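## Task

Shelf spots carry a lot number on the shelf lip directly beneath them, and several spots may have the same number. Place one cardboard box from lot 418 and one from lot 414 onto the desk so that nothing of either box overhangs the desk edge. Every other cardboard box must stay on the shelf it started on. A lot that no box in the storeroom belongs to is skipped. The desk must stay roughly where it is, and the robot must not topple or finish leaning, or the task fails.

## Robot and tools

Robot: a simulated Hello Robot Stretch 3 with one arm. It has a two-wheeled base (0.33 m long, 0.34 m wide, round back) that turns about a point 0.05 m behind its front edge, a lift on a vertical mast, and a telescoping arm that reaches out to the robot's RIGHT side. The base cannot slide sideways, so to shift the gripper forward or back you drive the base. With the arm drawn in and the wrist folded, turning sweeps a 0.28 m radius circle; an unfolded level wrist reaches past it.

Frames: the base frame has its origin on the floor between the drive wheels, x forward, y left, z up, in metres. hand_pose is reported in it, at the fingertip meeting point. The odometry frame is the base frame at scene start; base_odometry counts wheel turns only (slip counts as travel), heading in rad, positive left, -3.142 to 3.142. If turned_by_wheels and turned_by_imu disagree by more than 0.15 rad, believe turned_by_imu. base_tilt is in degrees (forward and right positive) with a few degrees of fixed error.

Tool move: one action per call. Either base, joints, or both (plus optional speeds, pace, contact_limits), or servos alone. Motions start together. base holds a single key: translate_m is a relative drive in metres from the base's last reported position, forward positive, -3 to 3; rotate_rad is a relative turn in radians, left positive, -6.4 to 6.4. joints is one object keyed by joint name with absolute targets: lift_m 0 to 1.1 m; arm_m 0 to 0.52 m extension; wrist_yaw_rad -1.345 to 4.42 (0 along the arm, positive toward the front); wrist_pitch_rad -1.57 to 0.451 (0 level, negative tips fingers down); wrist_roll_rad -2.911 to 2.918; gripper_m -0.089 to 0.179 (larger is wider; real gap is 0.007 to 0.025 m less); head_pan_rad -3.953 to 1.73 (0 forward, positive left, -1.57 faces along the arm); head_tilt_rad -1.53 to 0.419 (negative down). pace is "default" or "max"; speeds sets per-motion top speeds, capped at max (default/max: translate 0.12/0.30 m/s, rotate 0.76/1.90 rad/s, lift 0.11/0.15 m/s, arm 0.14/0.40 m/s). The base is slowed to 0.10 m/s and 0.63 rad/s unless lift_m < 0.30, arm_m < 0.03 and wrist_yaw_rad > 2.54. {"servos": "reboot"} revives servos that shut off. cameras lists head_camera, nav_camera, wrist_camera or all; blocking false returns quickly while motion continues. A move with no action returns state, images and the scene number. Unknown keys make a call invalid; out-of-range values get it refused, and then later robot calls in that reply are skipped.

contact_limits: arm_m, translate_m and rotate_rad take a motor_effort percentage (1 to 100) at which the motion halts; lift_m takes {"down": n, "up": n}, 1 to 100, as push beyond free motion (about 12 is the low end). Put each limit next to its own command. Base moves have no contact stop unless given one.

wait(seconds 0 to 10) lets time pass and returns state. stop brakes all running motions. zoom_image(camera, region [x0,y0,x1,y1], up to 504 px per side) enlarges part of that camera's newest image. finished_scene(scene) ends the current scene, given its number; it cannot be undone and later calls go to the next scene.

Results: "move" reads done or the worst status. Statuses: moving, done, off_target (rested short, may still push), stopped, contact_stop (that joint goes slack), time_out (a move runs 14 s at most), torque_fault (servo off; reboot needed). on_its_own lists what happened uncommanded; "held at" is a target, not a reading. motor_effort is percent of max, bracket = peak last action; positive wheel effort pushes forward. lidar_m: 12 distances in 30-degree sectors from straight ahead, counter-clockwise (4th left, 7th behind, 10th right), at 0.17 m height; "-" means nothing seen or closer than 0.15 m. wrist_depth_mm and head_depth_mm are 7x7 median depth grids. head_camera images come rotated (turn clockwise a quarter to view upright); nav_camera needs a quarter turn counterclockwise.

Gripping: command gripper_m below the box width to hold; to release, command at least 0.05 above it or fully open. The reading does not prove a grasp.

Safety: before folding the wrist over the base (yaw 3.0) or unfolding, put lift between 0.32 and 0.95, pitch -0.4, roll about 0; once folded, lift may go to 0.25. With yaw below -0.4 keep pitch at -0.5 or lower. Wrist and head never stop on contact, so avoid pushing them. Pushing with the gripper above about 0.45 m, or driving while gripping something fixed, can tip the robot; if tilt appears, back off. Avoid drops, slams, hard hits, shoving the desk, and knocking other boxes off shelves.

Each tool is called as name([rows], argument=value, ...), one row to a line, values as JSON.

## Session

move()

Scene clock: 0.00 s.
base_odometry: x=+0.000 y=+0.000 heading=+0.000
turned_by_wheels: +0.000
turned_by_imu: +0.000
base_tilt: forward=-0.3 right=-1.3
lidar_m: 0.73 0.73 0.85 1.53 2.66 1.26 1.01 1.11 1.82 1.63 1.40 0.83
head_depth_mm: 802 792 784 776 768 761 757 / 774 765 758 751 744 737 730 / 748 740 734 728 721 715 708 / 724 715 710 705 699 694 687 / 702 695 689 684 679 672 667 / 681 673 667 664 658 652 648 / 661 655 652 644 640 634 631
base_status: not commanded
joint_positions: lift_m=+0.374 arm_m=+0.001 wrist_yaw_rad=+3.009 wrist_pitch_rad=-0.462 wrist_roll_rad=+0.000 gripper_m=+0.037 head_pan_rad=+0.000 head_tilt_rad=-0.003
joint_status: not commanded
measured_speeds: all 0
motor_effort: left_wheel=-0.4 right_wheel=+0.1 lift_m=+22.4 arm_m=-1.9 wrist_yaw_rad=-1.0 wrist_pitch_rad=+1.9 wrist_roll_rad=-0.1 gripper_m=+0.3 head_pan_rad=+1.2 head_tilt_rad=+6.7
hand_pose: x=+0.0076 y=+0.0712 z=+0.3774 quat_wxyz=(+0.207, +0.697, +0.116, +0.676) (m; base frame)
wrist_depth_mm: - 138 - - - 859 - / - 151 - - - 975 - / - 167 922 - - 937 - / 840 775 203 821 806 791 762 / 698 671 212 657 648 671 666 / 590 599 126 579 128 582 578 / 522 546 287 355 507 509 509
pictures: head_camera (sideways), nav_camera (sideways), wrist_camera
camera_calibration:
head_camera: T_world_to_cam=[[0.049258, -0.0462949, -0.997713, 1.31416], [0.0559933, 0.997482, -0.0435198, 0.0560066], [0.997215, -0.0537216, 0.0517262, -0.117899], [0, 0, 0, 1]] pos_world=[0.0497012, -0.00136013, 1.31969]
nav_camera: T_world_to_cam=[[-0.0233498, 0.0170467, 0.999582, -1.25828], [0.00969844, -0.999804, 0.017277, 0.0275711], [0.99968, 0.0100978, 0.0231799, -0.0831342], [0, 0, 0, 1]] pos_world=[0.0534596, 0.0498547, 1.25921]
wrist_camera: T_world_to_cam=[[0.994963, -0.0965217, -0.0270514, 0.016197], [-0.0806635, -0.610724, -0.787724, 0.37395], [0.0595115, 0.785938, -0.615434, 0.342021], [0, 0, 0, 1]] pos_world=[-0.00630544, -0.0388635, 0.505499]

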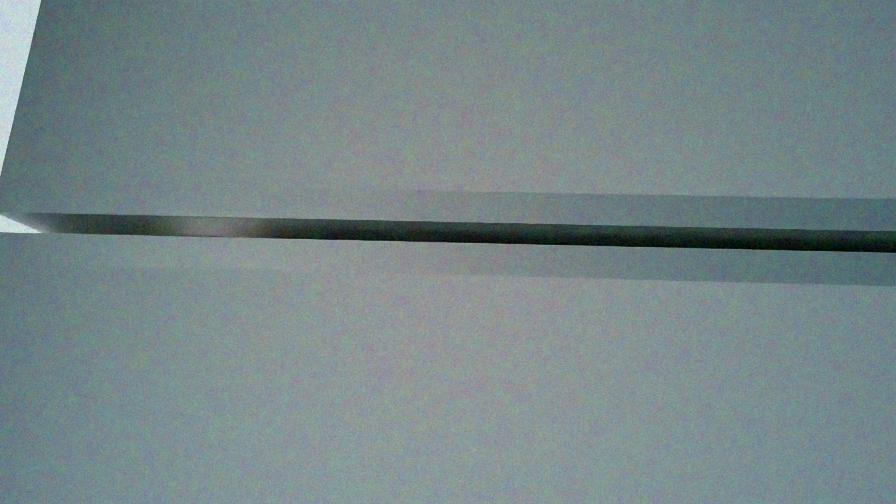

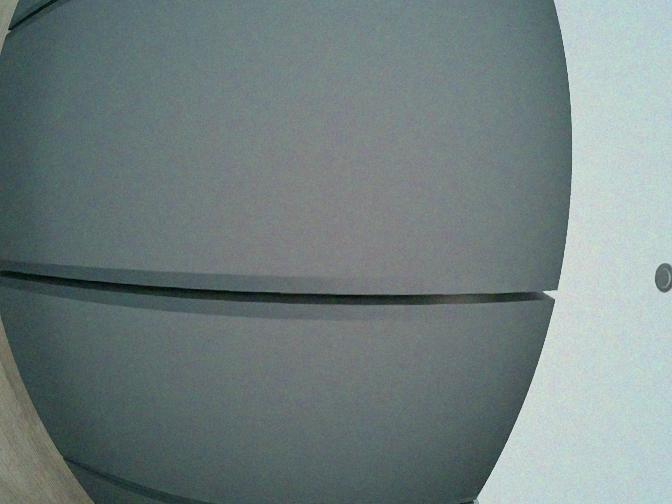

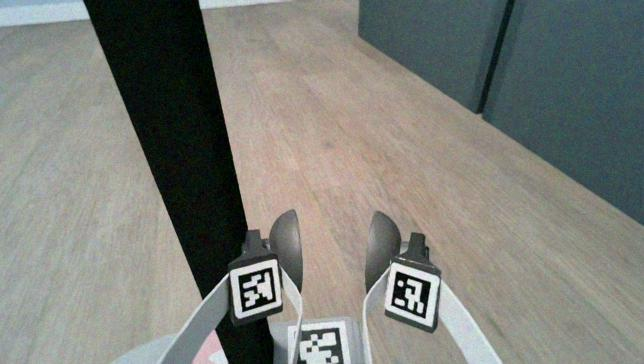

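Cabinets ahead. Look around with the head.

move(joints={"head_pan_rad": 1.6, "head_tilt_rad": -0.3}, cameras=["nav_camera"])

move(joints={"head_pan_rad": -1.57}, cameras=["nav_camera"])

move(joints={"head_pan_rad": -3.14}, cameras=["nav_camera"])

Scene clock: 7.27 s.
move: done
base_odometry: x=+0.000 y=+0.000 heading=+0.000
turned_by_wheels: +0.000
turned_by_imu: +0.000
base_tilt: forward=-0.3 right=-1.2
lidar_m: 0.73 0.72 0.85 1.53 2.66 1.25 1.01 1.11 1.81 1.62 1.39 0.83
head_depth_mm: 1253 1259 1269 1275 1284 1292 1313 / 2429 1576 1574 1600 1613 1625 1502 / 2453 2544 2657 2810 2869 2018 1545 / 2343 2501 2620 2716 2800 2001 1532 / 2328 2410 2515 2625 2732 1990 1533 / 2250 2389 2493 2617 2670 1981 1514 / 2195 2302 2418 2518 2628 1970 1520
base_status: not commanded
joint_positions: lift_m=+0.374 arm_m=+0.001 wrist_yaw_rad=+3.009 wrist_pitch_rad=-0.462 wrist_roll_rad=+0.000 gripper_m=+0.037 head_pan_rad=+1.608 head_tilt_rad=-0.300
joint_status: all done
measured_speeds: translate_m=+0.000 rotate_rad=+0.000 lift_m=+0.000 arm_m=+0.000 wrist_yaw_rad=+0.000 wrist_pitch_rad=+0.000 wrist_roll_rad=+0.000 head_pan_rad=-0.024 head_tilt_rad=+0.000
motor_effort: left_wheel=-0.3(0.8) right_wheel=+0.1(1.1) lift_m=+23.4(23.9) arm_m=-8.0(8.0) wrist_yaw_rad=-0.9(1.6) wrist_pitch_rad=+1.8(2.1) wrist_roll_rad=-0.2(0.3) gripper_m=+0.1(1.1) head_pan_rad=-3.1(5.4) head_tilt_rad=-2.2(8.5)
hand_pose: x=+0.0076 y=+0.0712 z=+0.3774 quat_wxyz=(+0.207, +0.697, +0.116, +0.676) (m; base frame)
wrist_depth_mm: - 139 - - - 854 - / - 150 - - - 981 - / - 168 921 - - 949 - / 834 764 203 815 796 809 763 / 704 676 211 665 654 669 666 / 596 603 126 577 129 585 578 / 526 538 289 355 499 508 507
pictures: nav_camera (sideways)
camera_calibration:
nav_camera: T_world_to_cam=[[-0.0271903, 0.26966, 0.962572, -1.20961], [0.998561, 0.0518528, 0.0136806, 0.0262532], [-0.0462229, 0.961559, -0.270682, 0.305788], [0, 0, 0, 1]] pos_world=[-0.0449706, 0.0307889, 1.24675]

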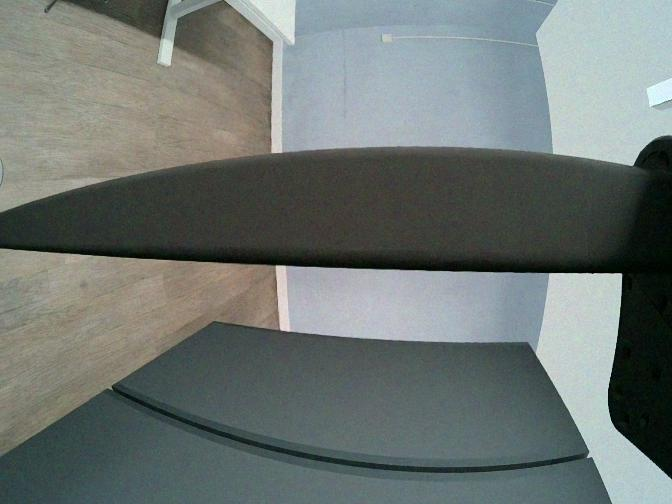

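Scene clock: 10.20 s.
move: done
base_odometry: x=+0.000 y=+0.000 heading=+0.000
turned_by_wheels: +0.000
turned_by_imu: +0.000
base_tilt: forward=-0.3 right=-1.2
lidar_m: 0.72 0.73 0.85 1.52 2.66 1.26 1.01 1.11 1.81 1.62 1.40 0.83
head_depth_mm: 1809 1809 1899 1993 2424 2049 1561 / 1914 2021 2150 2170 2181 1996 1553 / 1835 1985 2097 2214 2311 1945 1548 / 1718 1923 2071 2133 2133 1898 1536 / 1429 1499 1557 1665 1756 1820 1539 / 1613 1807 1916 2020 2040 1876 1519 / 1632 1782 1867 1967 1910 1854 1521
base_status: not commanded
joint_positions: lift_m=+0.374 arm_m=+0.001 wrist_yaw_rad=+3.009 wrist_pitch_rad=-0.462 wrist_roll_rad=+0.000 gripper_m=+0.037 head_pan_rad=-1.578 head_tilt_rad=-0.300
joint_status: all done
measured_speeds: translate_m=+0.000 rotate_rad=+0.000 lift_m=+0.000 arm_m=+0.000 wrist_yaw_rad=+0.000 wrist_pitch_rad=+0.000 wrist_roll_rad=+0.000 head_pan_rad=+0.024 head_tilt_rad=+0.000
motor_effort: left_wheel=+0.1(0.8) right_wheel=+0.7(1.1) lift_m=+23.4(23.9) arm_m=-11.2(11.9) wrist_yaw_rad=-1.0(1.4) wrist_pitch_rad=+2.0(2.0) wrist_roll_rad=-0.2(0.3) gripper_m=+0.5(1.1) head_pan_rad=+3.5(5.4) head_tilt_rad=-2.5(3.7)
hand_pose: x=+0.0076 y=+0.0712 z=+0.3774 quat_wxyz=(+0.207, +0.697, +0.116, +0.676) (m; base frame)
wrist_depth_mm: - 139 - - - 865 - / - 151 - - - 983 - / - 167 915 - - 941 - / 839 764 203 807 793 808 769 / 701 671 211 662 652 669 668 / 599 592 126 575 129 586 582 / 524 539 289 356 504 513 506
pictures: nav_camera (sideways)
camera_calibration:
nav_camera: T_world_to_cam=[[0.015053, -0.270608, 0.962572, -1.20988], [-0.999882, -0.00697188, 0.0136765, 0.0384243], [0.00300997, -0.962664, -0.270681, 0.305446], [0, 0, 0, 1]] pos_world=[0.0557128, -0.033092, 1.24675]

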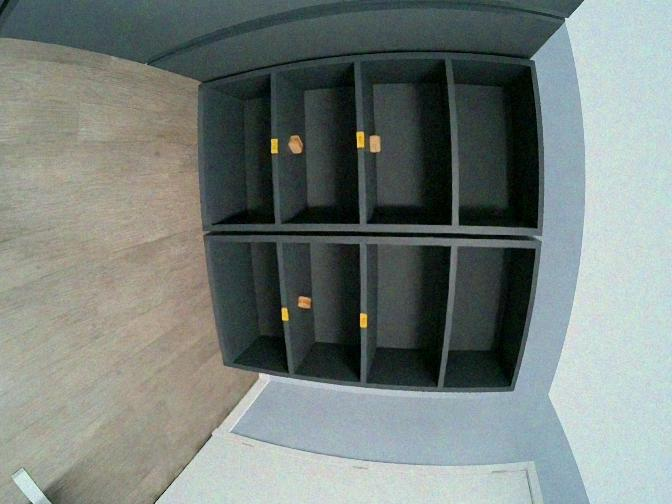

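Scene clock: 11.43 s.
move: done
base_odometry: x=+0.000 y=+0.000 heading=+0.000
turned_by_wheels: +0.000
turned_by_imu: +0.000
base_tilt: forward=-0.5 right=-1.2
lidar_m: 0.72 0.73 0.85 1.53 2.66 1.25 1.01 1.12 1.82 1.62 1.39 0.83
head_depth_mm: 1552 1634 1725 1827 1347 1806 1557 / 1504 1578 1667 1749 1337 1211 1499 / 1447 1520 1594 1686 1330 1054 1498 / 1414 1480 1542 1632 1311 1001 1495 / 1367 1432 1501 1585 1299 989 1534 / 1326 1391 1458 1524 1300 942 1479 / 1293 1352 1404 1474 1284 895 1469
base_status: not commanded
joint_positions: lift_m=+0.374 arm_m=+0.001 wrist_yaw_rad=+3.009 wrist_pitch_rad=-0.462 wrist_roll_rad=+0.000 gripper_m=+0.037 head_pan_rad=-3.177 head_tilt_rad=-0.300
joint_status: all done
measured_speeds: all 0
motor_effort: left_wheel=-0.2(0.6) right_wheel=+0.5(0.8) lift_m=+23.2(23.9) arm_m=-12.5(12.9) wrist_yaw_rad=-0.5(1.8) wrist_pitch_rad=+1.8(2.0) wrist_roll_rad=-0.1(0.3) gripper_m=+0.5(1.1) head_pan_rad=+3.6(4.2) head_tilt_rad=-1.8(2.7)
hand_pose: x=+0.0076 y=+0.0712 z=+0.3774 quat_wxyz=(+0.207, +0.697, +0.116, +0.676) (m; base frame)
wrist_depth_mm: - 138 - - - 863 - / - 151 - - - 978 - / - 167 928 - - 939 - / 825 767 203 807 816 798 769 / 701 673 211 672 659 670 664 / 604 595 126 572 129 582 576 / 531 541 288 355 504 512 510
pictures: nav_camera (sideways)
camera_calibration:
nav_camera: T_world_to_cam=[[-0.270904, -0.0075222, 0.962577, -1.20813], [0.0208227, 0.99969, 0.0136725, 0.032284], [-0.962381, 0.0237474, -0.270664, 0.311346], [0, 0, 0, 1]] pos_world=[-0.0283262, -0.0487554, 1.24675]

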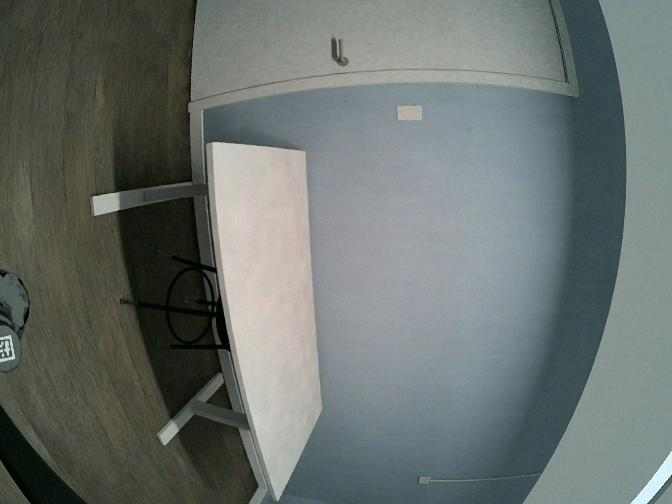

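move(joints={"head_pan_rad": -1.57, "head_tilt_rad": -0.4}, cameras=["head_camera"])

Scene clock: 20.23 s.
move: done
base_odometry: x=+0.000 y=+0.000 heading=+0.000
turned_by_wheels: +0.000
turned_by_imu: +0.000
base_tilt: forward=-0.3 right=-1.1
lidar_m: 0.72 0.72 0.85 1.53 2.66 1.26 1.01 1.11 1.81 1.63 1.40 0.83
head_depth_mm: 1815 1821 1869 1991 2125 1810 1436 / 1894 1971 2115 2161 2190 1786 1420 / 1844 1967 2066 2186 2291 1776 1422 / 1785 1917 2012 2130 2273 1757 1411 / 1380 1479 1608 1727 1873 1761 1396 / 1703 1826 1892 2026 2132 1748 1388 / 1688 1778 1845 1983 2103 1738 1387
base_status: not commanded
joint_positions: lift_m=+0.374 arm_m=+0.001 wrist_yaw_rad=+3.009 wrist_pitch_rad=-0.462 wrist_roll_rad=+0.000 gripper_m=+0.037 head_pan_rad=-1.562 head_tilt_rad=-0.401
joint_status: all done
measured_speeds: translate_m=+0.000 rotate_rad=+0.000 lift_m=+0.000 arm_m=+0.000 wrist_yaw_rad=+0.000 wrist_pitch_rad=+0.000 wrist_roll_rad=+0.000 head_pan_rad=-0.024 head_tilt_rad=+0.000
motor_effort: left_wheel=-0.2(0.8) right_wheel=+0.0(1.3) lift_m=+23.7(24.0) arm_m=-13.1(13.7) wrist_yaw_rad=+0.3(1.7) wrist_pitch_rad=+1.9(2.1) wrist_roll_rad=-0.1(0.3) gripper_m=+0.7(1.0) head_pan_rad=-3.4(6.0) head_tilt_rad=-2.3(7.0)
hand_pose: x=+0.0076 y=+0.0712 z=+0.3774 quat_wxyz=(+0.207, +0.697, +0.116, +0.676) (m; base frame)
wrist_depth_mm: - 139 - - - 858 - / - 151 - - - 977 - / - 167 922 - - 941 - / 842 764 204 799 801 782 774 / 693 677 212 662 655 671 672 / 597 605 126 568 129 577 573 / 526 536 287 353 506 513 508
pictures: head_camera (sideways)
camera_calibration:
head_camera: T_world_to_cam=[[-0.0494371, 0.34072, -0.938864, 1.23762], [0.99776, -0.0255692, -0.0618175, 0.07397], [-0.0450685, -0.939817, -0.338693, 0.396622], [0, 0, 0, 1]] pos_world=[0.00525495, -0.0470369, 1.30086]

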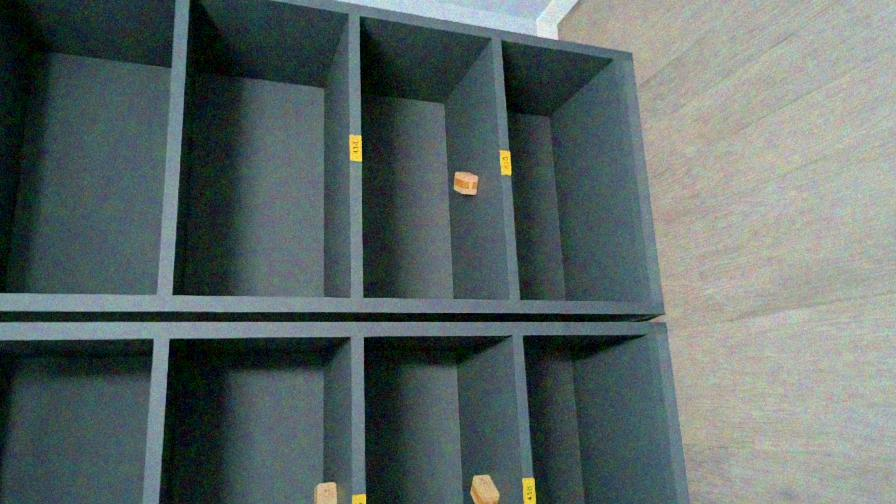

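zoom_image(camera="head_camera", region=[320, 110, 540, 220])

move(joints={"head_pan_rad": -1.1}, cameras=["head_camera"])

zoom_image(camera="head_camera", region=[300, 160, 600, 310])

Scaled by 2.291 from the camera's 896x504 image, which has a finer 1280x720 frame.

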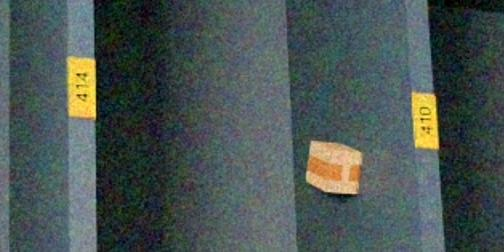

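Scene clock: 26.87 s.
move: done
base_odometry: x=+0.000 y=+0.000 heading=+0.000
turned_by_wheels: +0.000
turned_by_imu: +0.000
base_tilt: forward=-0.2 right=-1.2
lidar_m: 0.72 0.72 0.85 1.53 2.66 1.25 1.01 1.11 1.81 1.62 1.39 0.83
head_depth_mm: 1680 1750 1600 1613 1735 1778 1422 / 1720 1824 1900 2036 2094 1805 1415 / 1761 1862 1959 2071 2172 1785 1413 / 1803 1899 1980 2119 2235 1775 1406 / 1660 1722 1760 1884 2029 1757 1403 / 1420 1488 1569 1649 1735 1699 1389 / 1160 1200 1252 1324 1358 1424 1362
base_status: not commanded
joint_positions: lift_m=+0.374 arm_m=+0.001 wrist_yaw_rad=+3.009 wrist_pitch_rad=-0.462 wrist_roll_rad=+0.000 gripper_m=+0.037 head_pan_rad=-1.092 head_tilt_rad=-0.401
joint_status: all done
measured_speeds: all 0
motor_effort: left_wheel=-0.4(0.5) right_wheel=+0.8(1.0) lift_m=+23.0(24.2) arm_m=-12.7(13.5) wrist_yaw_rad=-0.4(1.2) wrist_pitch_rad=+1.9(2.0) wrist_roll_rad=-0.1(0.3) gripper_m=+0.4(0.9) head_pan_rad=+1.9(5.2) head_tilt_rad=-0.3(0.9)
hand_pose: x=+0.0076 y=+0.0712 z=+0.3774 quat_wxyz=(+0.207, +0.697, +0.116, +0.676) (m; base frame)
wrist_depth_mm: - 138 - - - 844 - / - 150 - - - 978 - / - 167 924 - - 948 - / 818 762 204 808 807 798 761 / 707 672 212 663 650 671 673 / 600 600 126 575 129 587 573 / 527 538 290 356 497 508 508
pictures: head_camera (sideways)
camera_calibration:
head_camera: T_world_to_cam=[[-0.19817, 0.281535, -0.938865, 1.23851], [0.901445, 0.428462, -0.0617891, 0.0745961], [0.384872, -0.858579, -0.338697, 0.394015], [0, 0, 0, 1]] pos_world=[0.0265462, -0.0423541, 1.30086]

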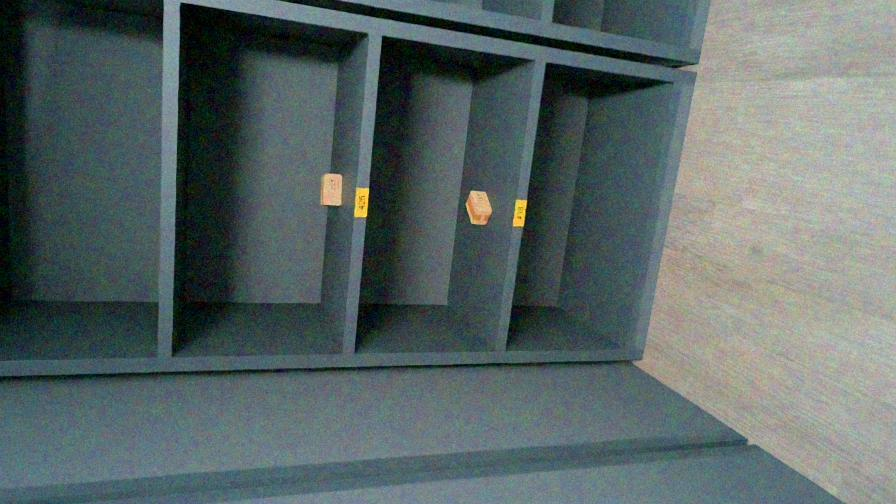

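Scaled by 1.680 from the camera's 896x504 image, which has a finer 1280x720 frame.

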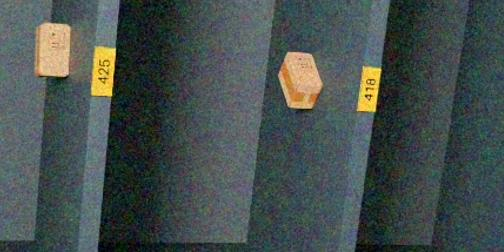

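move(joints={"head_pan_rad": 0.9, "head_tilt_rad": -0.3}, cameras=["nav_camera"])

move(joints={"head_pan_rad": -0.6}, cameras=["nav_camera"])

Scene clock: 43.70 s.
move: done
base_odometry: x=+0.000 y=+0.000 heading=+0.000
turned_by_wheels: +0.000
turned_by_imu: +0.000
base_tilt: forward=-0.2 right=-1.4
lidar_m: 0.72 0.72 0.86 1.53 2.66 1.26 1.01 1.11 1.81 1.63 1.40 0.83
head_depth_mm: 628 648 669 693 720 748 779 / 671 694 720 747 777 810 848 / 718 747 776 810 844 884 924 / 774 807 844 885 925 978 1024 / 843 881 923 974 1025 1085 1147 / 922 973 1022 1079 1141 1217 1295 / 1022 1078 1141 1219 1298 1388 1431
base_status: not commanded
joint_positions: lift_m=+0.374 arm_m=+0.001 wrist_yaw_rad=+3.009 wrist_pitch_rad=-0.462 wrist_roll_rad=+0.000 gripper_m=+0.037 head_pan_rad=+0.908 head_tilt_rad=-0.300
joint_status: all done
measured_speeds: translate_m=+0.000 rotate_rad=+0.000 lift_m=+0.000 arm_m=+0.000 wrist_yaw_rad=+0.000 wrist_pitch_rad=+0.000 wrist_roll_rad=+0.000 head_pan_rad=-0.024 head_tilt_rad=+0.000
motor_effort: left_wheel=+0.0(0.7) right_wheel=+0.9(1.1) lift_m=+23.3(24.2) arm_m=-13.0(13.6) wrist_yaw_rad=-1.0(1.7) wrist_pitch_rad=+1.9(2.0) wrist_roll_rad=+0.0(0.3) gripper_m=+0.3(1.0) head_pan_rad=-3.4(7.0) head_tilt_rad=+5.4(9.3)
hand_pose: x=+0.0076 y=+0.0712 z=+0.3774 quat_wxyz=(+0.207, +0.697, +0.116, +0.676) (m; base frame)
wrist_depth_mm: - 139 - - - 867 - / - 150 - - - 974 - / - 167 910 - - 953 - / 840 779 203 818 811 799 771 / 697 665 210 660 653 672 665 / 600 597 126 574 129 580 573 / 527 537 288 353 505 511 507
pictures: nav_camera (sideways)
camera_calibration:
nav_camera: T_world_to_cam=[[0.152841, 0.223559, 0.962632, -1.21089], [0.797029, -0.603786, 0.0136737, 0.0275318], [0.58428, 0.765156, -0.270466, 0.301649], [0, 0, 0, 1]] pos_world=[-0.0131176, 0.0565196, 1.24685]

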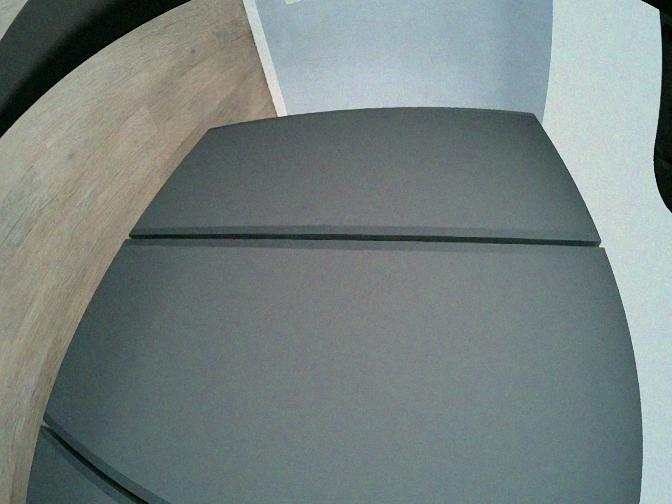

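Scene clock: 44.93 s.
move: done
base_odometry: x=+0.000 y=+0.000 heading=+0.000
turned_by_wheels: +0.000
turned_by_imu: +0.000
base_tilt: forward=-0.5 right=-1.2
lidar_m: 0.73 0.72 0.86 1.53 2.66 1.26 1.01 1.11 1.81 1.63 1.39 0.83
head_depth_mm: 1488 1541 1655 1810 1888 1930 1564 / 1278 1377 1491 1623 1745 1827 1560 / 1094 1169 1245 1336 1450 1557 1544 / 962 1014 1073 1133 1209 1293 1396 / 856 893 939 992 1048 1113 1186 / 770 805 838 877 919 971 1024 / 704 729 756 790 825 862 906
base_status: not commanded
joint_positions: lift_m=+0.374 arm_m=+0.001 wrist_yaw_rad=+3.009 wrist_pitch_rad=-0.462 wrist_roll_rad=+0.000 gripper_m=+0.037 head_pan_rad=-0.635 head_tilt_rad=-0.300
joint_status: all done
measured_speeds: translate_m=+0.000 rotate_rad=+0.000 lift_m=+0.000 arm_m=+0.000 wrist_yaw_rad=+0.000 wrist_pitch_rad=+0.000 wrist_roll_rad=+0.000 head_pan_rad=+0.024 head_tilt_rad=+0.000
motor_effort: left_wheel=-0.1(0.8) right_wheel=+0.1(1.0) lift_m=+23.5(23.9) arm_m=-12.5(13.7) wrist_yaw_rad=+0.4(1.5) wrist_pitch_rad=+1.9(2.0) wrist_roll_rad=-0.1(0.3) gripper_m=+0.2(1.0) head_pan_rad=+3.6(5.0) head_tilt_rad=+5.3(5.9)
hand_pose: x=+0.0076 y=+0.0712 z=+0.3774 quat_wxyz=(+0.207, +0.697, +0.116, +0.676) (m; base frame)
wrist_depth_mm: - 138 - - - 867 - / - 151 - - - 982 - / - 167 922 - - 940 - / 852 760 203 812 807 793 769 / 698 670 211 662 654 677 671 / 596 599 126 581 128 577 575 / 528 543 288 355 500 515 511
pictures: nav_camera (sideways)
camera_calibration:
nav_camera: T_world_to_cam=[[0.227502, -0.146559, 0.962686, -1.21139], [-0.58181, -0.813209, 0.0136905, 0.0359572], [0.780858, -0.563215, -0.270276, 0.300249], [0, 0, 0, 1]] pos_world=[0.0620629, 0.0208045, 1.24685]

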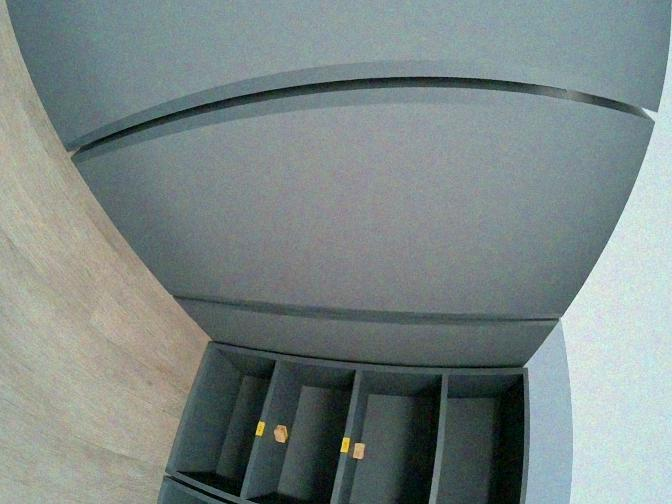

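move(base={"rotate_rad": -1.08}, joints={"lift_m": 0.32, "head_pan_rad": 0.0, "head_tilt_rad": -0.3}, cameras=["nav_camera", "head_camera"])

Scene clock: 81.80 s.
move: done
base_odometry: x=+0.000 y=+0.000 heading=-1.080
turned_by_wheels: -1.080
turned_by_imu: -1.061
base_tilt: forward=-0.2 right=-1.3
lidar_m: 1.44 0.84 0.73 0.73 0.85 1.47 2.66 1.26 1.01 1.11 1.79 1.62
head_depth_mm: 1535 1760 1851 1661 1623 1719 1562 / 1656 1812 1907 1998 2010 1922 1556 / 1694 1871 1961 2061 2012 1899 1544 / 1708 1903 2018 2129 2136 1877 1518 / 1613 1641 1765 1810 1880 1889 1544 / 1375 1433 1491 1553 1620 1682 1528 / 1141 1165 1214 1247 1298 1332 1379
base_status: done
joint_positions: lift_m=+0.320 arm_m=+0.001 wrist_yaw_rad=+3.009 wrist_pitch_rad=-0.462 wrist_roll_rad=+0.000 gripper_m=+0.037 head_pan_rad=+0.001 head_tilt_rad=-0.300
joint_status: all done
measured_speeds: all 0
motor_effort: left_wheel=+8.2(12.1) right_wheel=-9.1(13.7) lift_m=+23.7(25.7) arm_m=-13.0(13.5) wrist_yaw_rad=+0.4(1.9) wrist_pitch_rad=+2.0(2.1) wrist_roll_rad=-0.1(0.3) gripper_m=+0.6(1.1) head_pan_rad=-3.2(5.4) head_tilt_rad=+5.1(9.2)
hand_pose: x=+0.0076 y=+0.0712 z=+0.3229 quat_wxyz=(+0.207, +0.697, +0.116, +0.676) (m; base frame)
wrist_depth_mm: - 139 - - - - - / - 151 161 - - - - / 918 167 181 848 827 817 - / 744 689 203 726 721 722 707 / 620 619 211 594 587 598 598 / 536 535 126 332 129 517 512 / 474 304 286 298 448 460 454
pictures: head_camera (sideways), nav_camera (sideways)
camera_calibration:
head_camera: T_world_to_cam=[[-0.244618, -0.0466371, -0.968497, 1.2775], [0.0392778, 0.997546, -0.0579565, 0.0748516], [0.968824, -0.0522176, -0.242186, 0.264897], [0, 0, 0, 1]] pos_world=[0.0529195, -0.00125688, 1.30574]
nav_camera: T_world_to_cam=[[0.270055, 0.0174625, 0.962687, -1.21165], [0.0158819, -0.99978, 0.0136801, 0.0322807], [0.962714, 0.0115949, -0.270273, 0.299141], [0, 0, 0, 1]] pos_world=[0.038713, 0.0499636, 1.24685]

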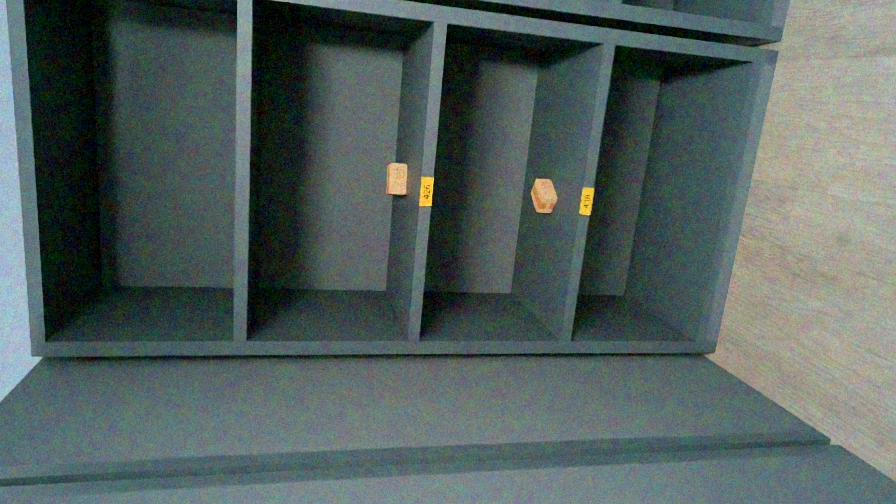

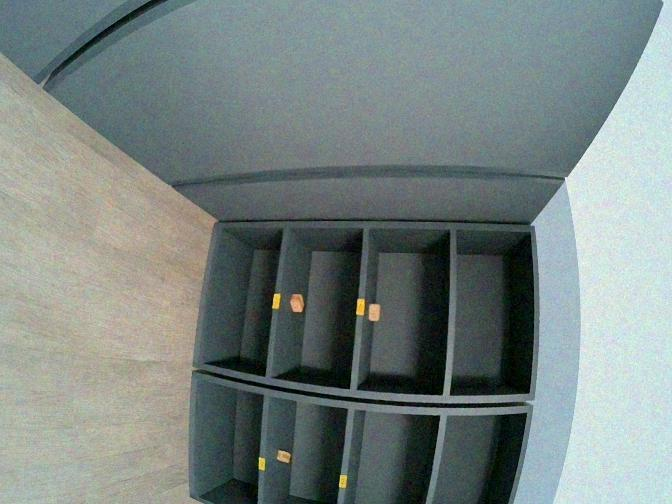

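move(base={"rotate_rad": -0.11})

move(base={"translate_m": 0.86})

move(base={"rotate_rad": 1.47}, joints={"lift_m": 0.6, "head_pan_rad": -1.57, "head_tilt_rad": -0.5}, cameras=["head_camera"])

Scene clock: 105.53 s.
move: done
base_odometry: x=+0.000 y=+0.000 heading=-1.189
turned_by_wheels: -0.110
turned_by_imu: -0.108
base_tilt: forward=-0.3 right=-1.1
lidar_m: 1.71 0.90 0.73 0.73 0.80 1.24 2.66 1.63 1.01 1.11 1.69 1.63
head_depth_mm: 1391 1443 1849 1950 2027 1930 1558 / 1669 1813 1892 1687 1672 1790 1553 / 1683 1840 1956 2035 2005 1891 1553 / 1711 1885 1983 2069 2135 1882 1537 / 1712 1913 2022 2116 2103 1882 1535 / 1552 1663 1734 1798 1836 1873 1526 / 1393 1439 1472 1504 1545 1616 1516
base_status: done
joint_positions: lift_m=+0.320 arm_m=+0.001 wrist_yaw_rad=+3.009 wrist_pitch_rad=-0.462 wrist_roll_rad=+0.000 gripper_m=+0.037 head_pan_rad=+0.000 head_tilt_rad=-0.300
joint_status: not commanded
measured_speeds: all 0
motor_effort: left_wheel=+8.5(11.7) right_wheel=-10.1(13.3) lift_m=+24.4(25.4) arm_m=-11.7(12.1) wrist_yaw_rad=-0.8(1.6) wrist_pitch_rad=+2.1(2.1) wrist_roll_rad=+0.1(0.3) gripper_m=+0.6(0.9) head_pan_rad=-3.4(3.4) head_tilt_rad=+4.3(5.1)
hand_pose: x=+0.0076 y=+0.0712 z=+0.3229 quat_wxyz=(+0.207, +0.697, +0.116, +0.676) (m; base frame)
wrist_depth_mm: 756 138 - - - - - / 829 150 161 - - - - / 885 168 180 852 841 839 820 / 745 689 203 721 718 712 702 / 628 621 210 590 591 600 598 / 535 531 126 329 129 518 514 / 470 303 287 299 445 456 455
pictures: none

Scene clock: 115.27 s.
move: done
base_odometry: x=+0.320 y=-0.798 heading=-1.189
turned_by_wheels: +0.000
turned_by_imu: +0.000
base_tilt: forward=-0.3 right=-1.3
lidar_m: 1.22 0.73 0.60 0.59 0.65 1.01 3.47 1.65 1.49 1.67 1.47 0.83
head_depth_mm: 1011 951 1108 1142 848 1168 931 / 1031 986 1122 1164 901 1208 924 / 1042 1018 1144 1177 896 1206 953 / 1060 1063 1161 1191 1282 1190 980 / 1072 1098 1186 1218 1308 1185 976 / 1092 1119 1198 1232 1324 1184 1010 / 1008 951 1052 1031 1073 1097 1087
base_status: done
joint_positions: lift_m=+0.320 arm_m=+0.001 wrist_yaw_rad=+3.009 wrist_pitch_rad=-0.462 wrist_roll_rad=+0.000 gripper_m=+0.037 head_pan_rad=+0.000 head_tilt_rad=-0.300
joint_status: not commanded
measured_speeds: all 0
motor_effort: left_wheel=+2.5(12.5) right_wheel=+7.1(10.3) lift_m=+27.6(28.2) arm_m=-9.4(12.1) wrist_yaw_rad=-1.3(1.9) wrist_pitch_rad=+2.0(2.1) wrist_roll_rad=-0.2(0.3) gripper_m=+0.4(1.1) head_pan_rad=-3.0(3.8) head_tilt_rad=+3.1(5.4)
hand_pose: x=+0.0076 y=+0.0712 z=+0.3229 quat_wxyz=(+0.207, +0.697, +0.116, +0.676) (m; base frame)
wrist_depth_mm: - 138 - - - 573 566 / 698 151 162 - - 632 - / 783 167 175 - - 693 - / 736 673 203 716 720 710 682 / 623 617 211 583 584 599 597 / 537 536 126 330 129 518 512 / 473 302 286 297 448 459 456
pictures: none

Scene clock: 118.70 s.
move: done
base_odometry: x=+0.320 y=-0.798 heading=+0.280
turned_by_wheels: +1.470
turned_by_imu: +1.446
base_tilt: forward=-0.2 right=-1.2
lidar_m: 0.59 0.62 0.88 3.47 2.03 1.49 1.67 1.47 0.84 1.23 0.80 0.61
head_depth_mm: 832 1012 977 847 928 1004 1191 / 862 1085 1151 904 1195 1066 1197 / 890 1090 1154 1298 1247 1386 1234 / 921 1092 1143 1314 1234 1369 1230 / 962 1095 1148 1315 1171 1368 1219 / 1007 1105 1150 1318 1212 1356 1221 / 1024 1104 1161 1275 1203 1346 1214
base_status: done
joint_positions: lift_m=+0.600 arm_m=+0.001 wrist_yaw_rad=+3.009 wrist_pitch_rad=-0.463 wrist_roll_rad=+0.000 gripper_m=+0.037 head_pan_rad=-1.571 head_tilt_rad=-0.500
joint_status: all done
measured_speeds: all 0
motor_effort: left_wheel=-9.1(12.1) right_wheel=+8.4(12.9) lift_m=+29.4(33.8) arm_m=-13.2(13.5) wrist_yaw_rad=-0.6(1.6) wrist_pitch_rad=+2.1(2.2) wrist_roll_rad=-0.1(0.3) gripper_m=+0.6(1.0) head_pan_rad=+3.5(5.5) head_tilt_rad=-4.1(7.2)
hand_pose: x=+0.0076 y=+0.0711 z=+0.6028 quat_wxyz=(+0.208, +0.697, +0.116, +0.676) (m; base frame)
wrist_depth_mm: - 139 - - - - - / - 151 - - - - - / - 167 - - - - - / - - 204 - - - - / - - 211 971 925 949 - / 876 860 126 830 129 818 - / 754 763 286 738 729 744 740
pictures: head_camera (sideways)
camera_calibration:
head_camera: T_world_to_cam=[[-0.0460495, 0.432482, -0.900466, 1.1875], [0.997466, -0.0290255, -0.0649507, 0.0781022], [-0.0542265, -0.901175, -0.43005, 0.515609], [0, 0, 0, 1]] pos_world=[0.00473918, -0.0466528, 1.29611]

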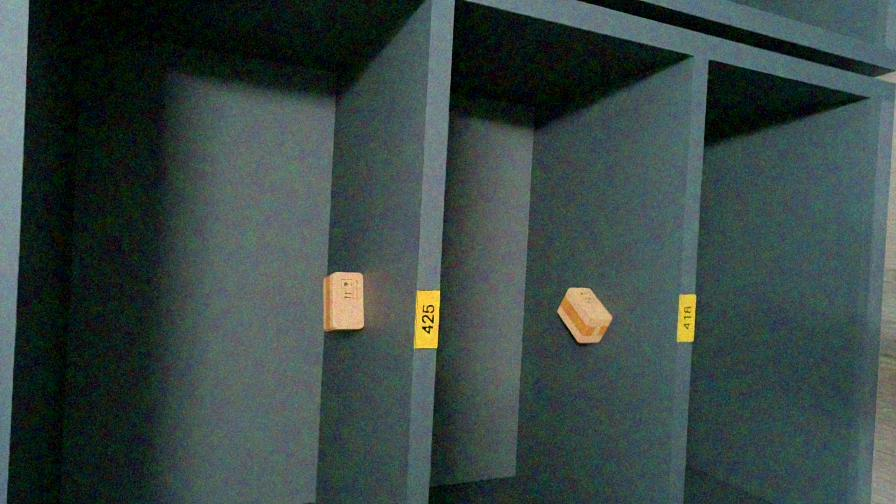

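zoom_image(camera="head_camera", region=[520, 250, 720, 370])

move(joints={"lift_m": 0.8, "wrist_yaw_rad": 0.0, "wrist_pitch_rad": -0.5, "gripper_m": 0.179}, cameras=["wrist_camera"])

Scaled by 2.520 from the camera's 896x504 image, which has a finer 1280x720 frame.

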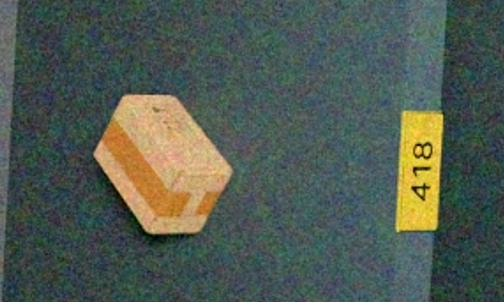

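Scene clock: 134.83 s.
move: done
base_odometry: x=+0.320 y=-0.798 heading=+0.280
turned_by_wheels: +0.000
turned_by_imu: +0.000
base_tilt: forward=-0.3 right=-1.2
lidar_m: 0.59 0.62 0.87 3.47 2.03 1.49 1.67 1.47 0.84 1.22 0.80 0.61
head_depth_mm: 832 1020 986 848 931 1007 1192 / 858 1083 1148 900 1191 1064 1169 / 889 1089 1149 1297 1235 1378 1235 / 923 1092 1143 1304 1230 1369 1225 / 957 1100 1154 1314 1168 1365 1227 / 1005 1099 1155 1318 1211 1355 1213 / 1022 1104 1160 1269 1196 1345 1215
base_status: not commanded
joint_positions: lift_m=+0.800 arm_m=+0.001 wrist_yaw_rad=+0.003 wrist_pitch_rad=-0.512 wrist_roll_rad=+0.000 gripper_m=+0.179 head_pan_rad=-1.570 head_tilt_rad=-0.500
joint_status: all done
measured_speeds: all 0
motor_effort: left_wheel=-8.9(9.7) right_wheel=+9.0(9.9) lift_m=+30.0(34.4) arm_m=-9.2(11.3) wrist_yaw_rad=-4.7(6.6) wrist_pitch_rad=+1.7(4.6) wrist_roll_rad=+0.1(0.3) gripper_m=+0.5(82.9) head_pan_rad=+3.0(4.1) head_tilt_rad=-3.7(4.9)
hand_pose: x=-0.0209 y=-0.3572 z=+0.7922 quat_wxyz=(+0.685, +0.180, -0.683, -0.178) (m; base frame)
wrist_depth_mm: - 970 - - - - - / - - - 784 - - - / - - - - - 653 - / - - - - - 643 - / - - - - - 714 - / - 141 - - - 862 - / - 901 928 931 925 900 105
pictures: wrist_camera
camera_calibration:
wrist_camera: T_world_to_cam=[[-0.998892, -0.037222, -0.0287986, -0.00471177], [-0.00259806, 0.65461, -0.755962, 0.865209], [0.0469903, -0.75505, -0.653981, 0.415614], [0, 0, 0, 1]] pos_world=[-0.0219885, -0.25274, 0.925733]

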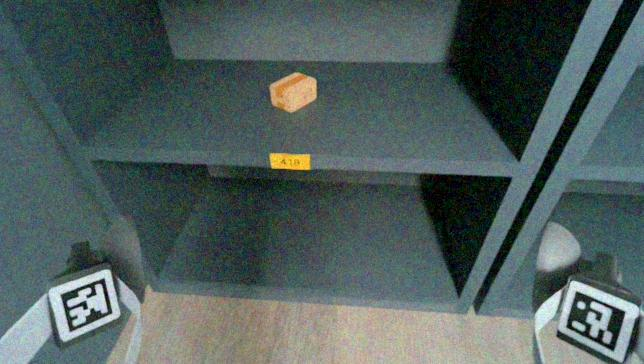

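move(base={"translate_m": 0.21}, joints={"wrist_yaw_rad": -0.6, "wrist_pitch_rad": -0.55, "arm_m": 0.25}, cameras=["wrist_camera","head_camera"])

Scene clock: 164.53 s.
move: done
base_odometry: x=+0.522 y=-0.740 heading=+0.280
turned_by_wheels: +0.000
turned_by_imu: +0.000
base_tilt: forward=-0.3 right=-1.1
lidar_m: 0.38 0.40 0.57 1.79 1.78 1.66 1.88 1.65 0.94 1.05 0.52 0.39
head_depth_mm: 833 1086 1150 914 1259 1002 296 / 860 1091 1164 1309 1252 372 1186 / 889 1093 1146 1305 460 425 1220 / 923 1102 1158 1317 1227 445 1225 / 961 1101 1159 1318 1225 1368 1224 / 958 1084 1086 1054 1162 1238 1219 / 740 798 820 847 943 1030 1133
base_status: done
joint_positions: lift_m=+0.800 arm_m=+0.250 wrist_yaw_rad=-0.597 wrist_pitch_rad=-0.561 wrist_roll_rad=+0.000 gripper_m=+0.179 head_pan_rad=-1.570 head_tilt_rad=-0.500
joint_status: all done
measured_speeds: all 0
motor_effort: left_wheel=+0.3(8.5) right_wheel=+10.0(13.2) lift_m=+27.9(29.3) arm_m=+12.8(15.3) wrist_yaw_rad=-2.9(7.2) wrist_pitch_rad=+1.6(3.4) wrist_roll_rad=+0.0(0.3) gripper_m=+0.7(1.2) head_pan_rad=+2.9(3.9) head_tilt_rad=-3.0(3.9)
hand_pose: x=-0.1363 y=-0.5637 z=+0.7820 quat_wxyz=(+0.592, -0.013, -0.707, -0.387) (m; base frame)
wrist_depth_mm: - - - 841 - 496 - / - - - - - - - / - - - - - 675 - / - - - - - - - / - 142 - - 968 - - / - 139 - - 946 - 969 / - - - 856 911 864 105
pictures: head_camera (sideways), wrist_camera
camera_calibration:
head_camera: T_world_to_cam=[[-0.0466101, 0.432438, -0.900458, 1.1875], [0.99751, -0.0276054, -0.0648911, 0.0779893], [-0.0529189, -0.901241, -0.430075, 0.515638], [0, 0, 0, 1]] pos_world=[0.0048412, -0.046652, 1.29611]
wrist_camera: T_world_to_cam=[[-0.844568, 0.534586, -0.0303854, 0.2166], [0.387837, 0.571627, -0.723067, 0.973146], [-0.369172, -0.622463, -0.690109, 0.304637], [0, 0, 0, 1]] pos_world=[-0.0820248, -0.482442, 0.920464]

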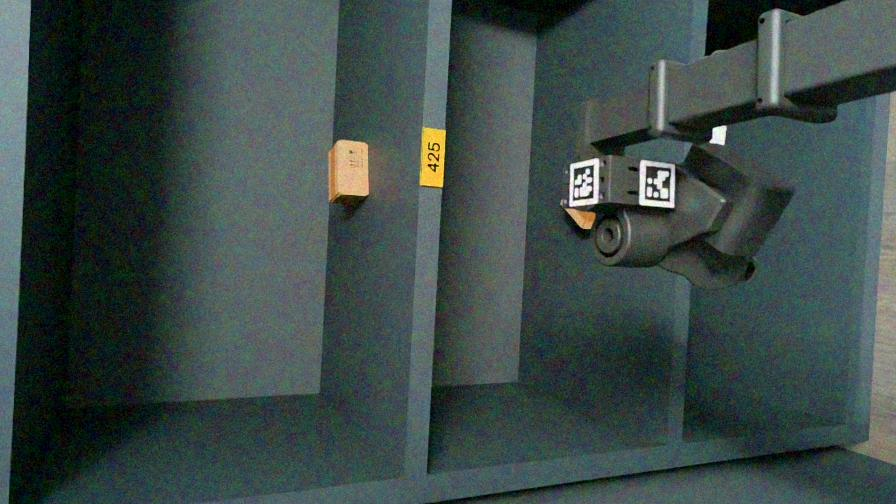

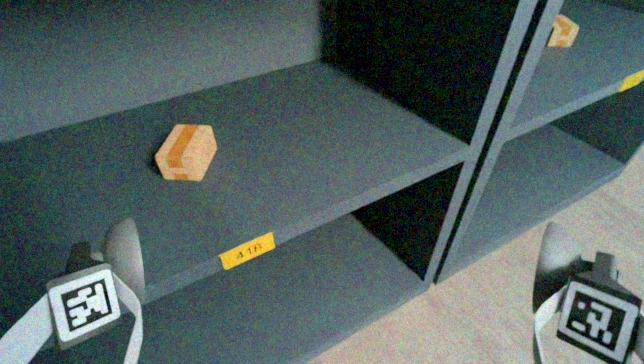

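move(joints={"arm_m": 0.0})

move(base={"rotate_rad": 0.7})

move(base={"translate_m": -0.36})

move(base={"rotate_rad": -0.7})

move(base={"translate_m": 0.285}, cameras=["wrist_camera"])

Scene clock: 186.00 s.
move: done
base_odometry: x=+0.522 y=-0.740 heading=+0.280
turned_by_wheels: +0.000
turned_by_imu: +0.000
base_tilt: forward=-0.3 right=-1.3
lidar_m: 0.38 0.40 0.57 1.79 1.78 1.66 1.88 1.65 0.94 1.05 0.52 0.39
head_depth_mm: 830 1086 1154 915 1261 1076 1250 / 856 1096 1163 1306 1256 1387 1247 / 883 1096 1144 1317 1192 1375 1236 / 917 1097 1160 1315 1236 1372 1233 / 960 1107 1157 1322 1212 1364 1218 / 951 1082 1084 1060 1166 1236 1218 / 738 800 820 846 942 1031 1129
base_status: not commanded
joint_positions: lift_m=+0.800 arm_m=+0.001 wrist_yaw_rad=-0.597 wrist_pitch_rad=-0.561 wrist_roll_rad=+0.000 gripper_m=+0.179 head_pan_rad=-1.570 head_tilt_rad=-0.500
joint_status: all done
measured_speeds: all 0
motor_effort: left_wheel=-0.1(0.7) right_wheel=+9.2(10.8) lift_m=+24.6(26.8) arm_m=-12.4(15.0) wrist_yaw_rad=-3.1(4.6) wrist_pitch_rad=+1.6(1.7) wrist_roll_rad=+0.0(0.4) gripper_m=+0.3(1.1) head_pan_rad=+3.3(3.8) head_tilt_rad=-2.1(3.2)
hand_pose: x=-0.1363 y=-0.3143 z=+0.7820 quat_wxyz=(+0.592, -0.012, -0.707, -0.387) (m; base frame)
wrist_depth_mm: - - - - 713 - - / - 720 - - 805 - - / - - - - - - - / - - - - - - - / - - - - - - - / - 126 961 - - - 982 / - 885 906 905 884 868 105
pictures: none

Scene clock: 188.23 s.
move: done
base_odometry: x=+0.522 y=-0.740 heading=+0.980
turned_by_wheels: +0.700
turned_by_imu: +0.687
base_tilt: forward=-0.3 right=-1.2
lidar_m: 0.43 0.71 3.46 1.90 1.66 1.88 0.94 0.96 0.84 0.46 0.38 0.38
head_depth_mm: 667 721 789 850 1067 1039 1254 / 573 641 728 842 949 1089 1214 / 501 553 617 696 801 940 1103 / 447 487 535 594 668 763 867 / 405 439 478 524 584 650 738 / 366 393 423 459 503 555 618 / 336 358 383 412 447 487 536
base_status: done
joint_positions: lift_m=+0.800 arm_m=+0.001 wrist_yaw_rad=-0.597 wrist_pitch_rad=-0.561 wrist_roll_rad=+0.000 gripper_m=+0.179 head_pan_rad=-1.570 head_tilt_rad=-0.500
joint_status: not commanded
measured_speeds: all 0
motor_effort: left_wheel=-8.8(13.2) right_wheel=+8.2(12.6) lift_m=+24.1(25.1) arm_m=-12.5(12.8) wrist_yaw_rad=-2.5(4.4) wrist_pitch_rad=+1.7(1.7) wrist_roll_rad=-0.2(0.6) gripper_m=+0.6(1.2) head_pan_rad=+2.7(3.6) head_tilt_rad=-1.2(2.8)
hand_pose: x=-0.1363 y=-0.3142 z=+0.7820 quat_wxyz=(+0.592, -0.012, -0.707, -0.387) (m; base frame)
wrist_depth_mm: 308 388 - - - - - / 313 409 - - - - - / 321 406 - - - - - / 324 411 - - - - - / 317 375 - - - - - / - 139 - - 983 944 - / - - 894 895 897 889 105
pictures: none

Scene clock: 192.97 s.
move: done
base_odometry: x=+0.322 y=-1.039 heading=+0.980
turned_by_wheels: +0.000
turned_by_imu: +0.000
base_tilt: forward=-0.3 right=-1.2
lidar_m: 0.73 1.21 2.60 1.58 1.62 1.31 0.65 0.60 1.00 0.77 0.65 0.65
head_depth_mm: 833 932 986 740 1109 905 787 / 856 977 1045 731 1197 960 847 / 765 864 961 768 1178 949 1177 / 692 759 834 871 1041 1019 1233 / 662 716 779 851 948 1064 1192 / 642 686 741 805 882 965 1086 / 589 628 670 725 782 853 940
base_status: done
joint_positions: lift_m=+0.800 arm_m=+0.001 wrist_yaw_rad=-0.597 wrist_pitch_rad=-0.561 wrist_roll_rad=+0.000 gripper_m=+0.179 head_pan_rad=-1.570 head_tilt_rad=-0.500
joint_status: not commanded
measured_speeds: all 0
motor_effort: left_wheel=-7.9(14.2) right_wheel=-2.5(11.5) lift_m=+23.9(24.4) arm_m=-12.6(13.7) wrist_yaw_rad=-2.9(4.8) wrist_pitch_rad=+1.6(1.7) wrist_roll_rad=+0.1(0.3) gripper_m=+0.6(1.4) head_pan_rad=+2.7(3.4) head_tilt_rad=-0.6(2.8)
hand_pose: x=-0.1363 y=-0.3142 z=+0.7820 quat_wxyz=(+0.592, -0.012, -0.707, -0.387) (m; base frame)
wrist_depth_mm: - - - - - - 668 / - - - - - - - / - - - 613 - - - / - - - - - - 537 / - 142 - - - - - / - 126 - - - - - / - 890 880 - - - 105
pictures: none

Scene clock: 195.20 s.
move: done
base_odometry: x=+0.322 y=-1.039 heading=+0.280
turned_by_wheels: -0.700
turned_by_imu: -0.688
base_tilt: forward=-0.4 right=-1.2
lidar_m: 0.65 0.68 0.96 3.70 1.87 1.58 1.62 1.31 0.60 0.99 0.80 0.66
head_depth_mm: 755 842 810 696 708 739 787 / 808 872 953 731 1029 928 827 / 812 878 954 725 1142 955 817 / 815 881 946 714 1132 950 821 / 820 883 954 709 1136 943 835 / 820 886 952 701 1144 917 830 / 825 890 960 692 1149 935 1122
base_status: done
joint_positions: lift_m=+0.800 arm_m=+0.001 wrist_yaw_rad=-0.597 wrist_pitch_rad=-0.561 wrist_roll_rad=+0.000 gripper_m=+0.179 head_pan_rad=-1.570 head_tilt_rad=-0.500
joint_status: not commanded
measured_speeds: all 0
motor_effort: left_wheel=+7.5(12.6) right_wheel=-11.0(12.4) lift_m=+24.2(24.8) arm_m=-12.4(13.5) wrist_yaw_rad=-3.0(4.4) wrist_pitch_rad=+1.6(1.7) wrist_roll_rad=+0.1(0.3) gripper_m=+0.7(1.2) head_pan_rad=+2.9(3.7) head_tilt_rad=-0.7(2.0)
hand_pose: x=-0.1363 y=-0.3142 z=+0.7820 quat_wxyz=(+0.592, -0.012, -0.707, -0.387) (m; base frame)
wrist_depth_mm: - - - - 399 - - / - - 773 - - - - / - - - 472 - - - / - - - 535 - - - / - 142 - 637 - - - / - 139 - 806 983 - 986 / - - - 866 905 860 105
pictures: none

Scene clock: 199.17 s.
move: done
base_odometry: x=+0.595 y=-0.960 heading=+0.280
turned_by_wheels: +0.000
turned_by_imu: +0.000
base_tilt: forward=-0.3 right=-1.2
lidar_m: 0.36 0.38 0.54 1.70 2.34 1.80 1.90 0.77 0.80 0.99 0.50 0.38
head_depth_mm: 818 884 956 740 1144 965 854 / 821 886 963 731 1150 959 847 / 822 888 962 723 1141 922 819 / 823 890 959 716 1150 950 840 / 827 896 962 707 1151 943 1136 / 832 899 961 700 1119 939 1130 / 705 758 775 691 816 852 834
base_status: done
joint_positions: lift_m=+0.800 arm_m=+0.001 wrist_yaw_rad=-0.597 wrist_pitch_rad=-0.561 wrist_roll_rad=+0.000 gripper_m=+0.179 head_pan_rad=-1.570 head_tilt_rad=-0.500
joint_status: not commanded
measured_speeds: all 0
motor_effort: left_wheel=+4.9(11.5) right_wheel=+5.5(9.1) lift_m=+25.6(26.0) arm_m=-12.8(13.3) wrist_yaw_rad=-2.6(4.6) wrist_pitch_rad=+1.6(1.7) wrist_roll_rad=-0.2(0.3) gripper_m=+0.3(1.2) head_pan_rad=+2.2(3.1) head_tilt_rad=-1.5(1.9)
hand_pose: x=-0.1363 y=-0.3142 z=+0.7820 quat_wxyz=(+0.592, -0.012, -0.707, -0.387) (m; base frame)
wrist_depth_mm: - - - 873 - 518 - / - - - - - - - / - - - - - - - / - - - - 710 - - / - 143 - - 919 - - / - 139 - - 954 - 975 / - - - 869 886 870 105
pictures: wrist_camera
camera_calibration:
wrist_camera: T_world_to_cam=[[-0.844392, 0.534862, -0.030408, 0.0833711], [0.388206, 0.571774, -0.722752, 0.830286], [-0.369186, -0.622091, -0.690438, 0.460198], [0, 0, 0, 1]] pos_world=[-0.0820251, -0.233043, 0.920364]

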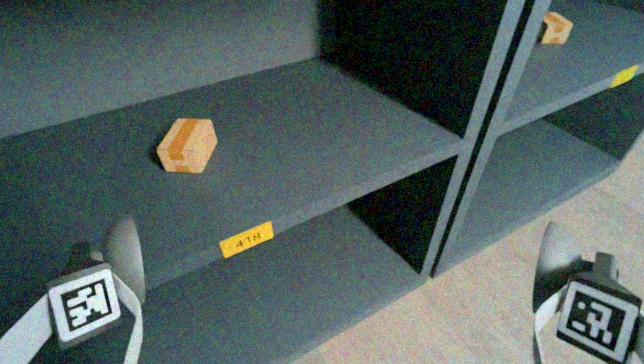

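move(joints={"lift_m": 0.6})

move(joints={"arm_m": 0.26}, cameras=["wrist_camera","head_camera"])

Scene clock: 207.30 s.
move: done
base_odometry: x=+0.595 y=-0.960 heading=+0.280
turned_by_wheels: +0.000
turned_by_imu: +0.000
base_tilt: forward=-0.4 right=-1.2
lidar_m: 0.37 0.38 0.54 1.71 2.34 1.80 1.90 0.77 0.80 0.99 0.50 0.38
head_depth_mm: 820 885 959 741 1151 966 854 / 820 887 961 731 1149 961 849 / 823 889 961 722 1144 925 842 / 826 894 960 715 1146 948 840 / 828 896 959 706 1147 940 1136 / 833 899 958 700 1111 936 1130 / 706 759 778 691 816 851 839
base_status: not commanded
joint_positions: lift_m=+0.600 arm_m=+0.001 wrist_yaw_rad=-0.597 wrist_pitch_rad=-0.561 wrist_roll_rad=+0.000 gripper_m=+0.179 head_pan_rad=-1.570 head_tilt_rad=-0.500
joint_status: all done
measured_speeds: all 0
motor_effort: left_wheel=+4.9(5.3) right_wheel=+5.8(6.3) lift_m=+23.8(26.8) arm_m=-12.0(12.5) wrist_yaw_rad=-2.0(4.0) wrist_pitch_rad=+1.6(1.8) wrist_roll_rad=+0.0(0.3) gripper_m=+0.4(1.1) head_pan_rad=+2.2(3.0) head_tilt_rad=+0.3(1.6)
hand_pose: x=-0.1363 y=-0.3142 z=+0.5819 quat_wxyz=(+0.592, -0.012, -0.707, -0.387) (m; base frame)
wrist_depth_mm: - 434 - - - 517 - / - - - - - - - / 315 325 - - - - - / 310 - - - 869 808 - / - 142 - - 833 885 868 / - 126 - 753 782 777 778 / - - 676 708 700 683 105
pictures: none

Scene clock: 210.43 s.
move: done
base_odometry: x=+0.595 y=-0.960 heading=+0.280
turned_by_wheels: +0.000
turned_by_imu: +0.000
base_tilt: forward=-0.4 right=-1.3
lidar_m: 0.36 0.38 0.54 1.70 2.35 1.80 1.90 0.77 0.80 0.99 0.50 0.38
head_depth_mm: 816 882 959 735 1150 967 854 / 823 884 962 731 1150 959 804 / 822 888 959 722 1142 928 517 / 823 892 961 714 1146 947 530 / 831 894 962 706 1157 943 1138 / 833 900 959 700 1119 940 1132 / 705 760 774 691 818 852 832
base_status: not commanded
joint_positions: lift_m=+0.600 arm_m=+0.260 wrist_yaw_rad=-0.597 wrist_pitch_rad=-0.561 wrist_roll_rad=+0.000 gripper_m=+0.179 head_pan_rad=-1.570 head_tilt_rad=-0.500
joint_status: all done
measured_speeds: all 0
motor_effort: left_wheel=+4.7(5.7) right_wheel=+5.6(6.5) lift_m=+29.1(29.3) arm_m=+13.0(15.4) wrist_yaw_rad=-1.8(4.9) wrist_pitch_rad=+1.7(1.8) wrist_roll_rad=+0.2(0.3) gripper_m=+1.0(1.1) head_pan_rad=+2.5(2.9) head_tilt_rad=+0.1(1.4)
hand_pose: x=-0.1363 y=-0.5736 z=+0.5819 quat_wxyz=(+0.592, -0.012, -0.707, -0.388) (m; base frame)
wrist_depth_mm: - - - - - - - / - - 289 - - - - / 316 271 266 318 305 308 308 / 276 272 271 267 266 263 276 / 237 228 232 233 229 234 472 / - 144 205 204 207 234 761 / 177 181 183 186 - 666 105
pictures: head_camera (sideways), wrist_camera
camera_calibration:
head_camera: T_world_to_cam=[[-0.0466101, 0.432438, -0.900458, 1.1875], [0.99751, -0.0276054, -0.0648911, 0.0779893], [-0.0529189, -0.901241, -0.430075, 0.515638], [0, 0, 0, 1]] pos_world=[0.0048412, -0.046652, 1.29611]
wrist_camera: T_world_to_cam=[[-0.844333, 0.534951, -0.0304747, 0.216129], [0.388445, 0.57194, -0.722493, 0.833968], [-0.369068, -0.621862, -0.690707, 0.161055], [0, 0, 0, 1]] pos_world=[-0.0820254, -0.492444, 0.720365]

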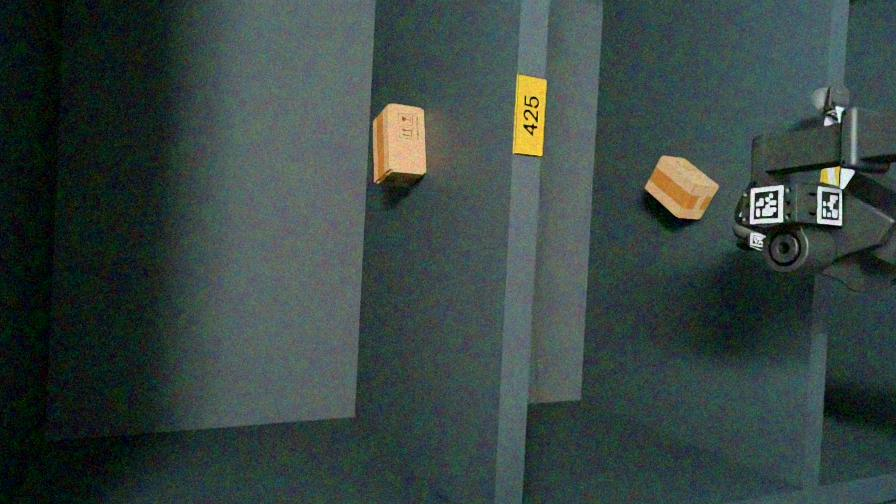

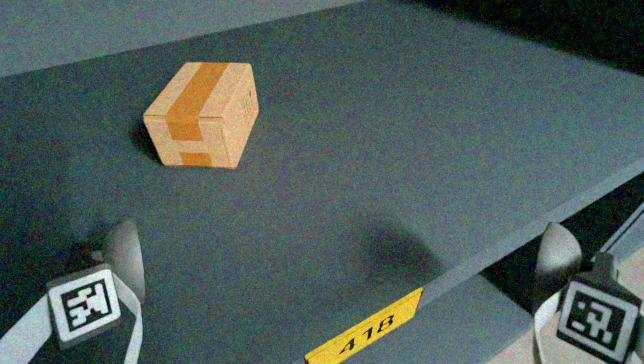

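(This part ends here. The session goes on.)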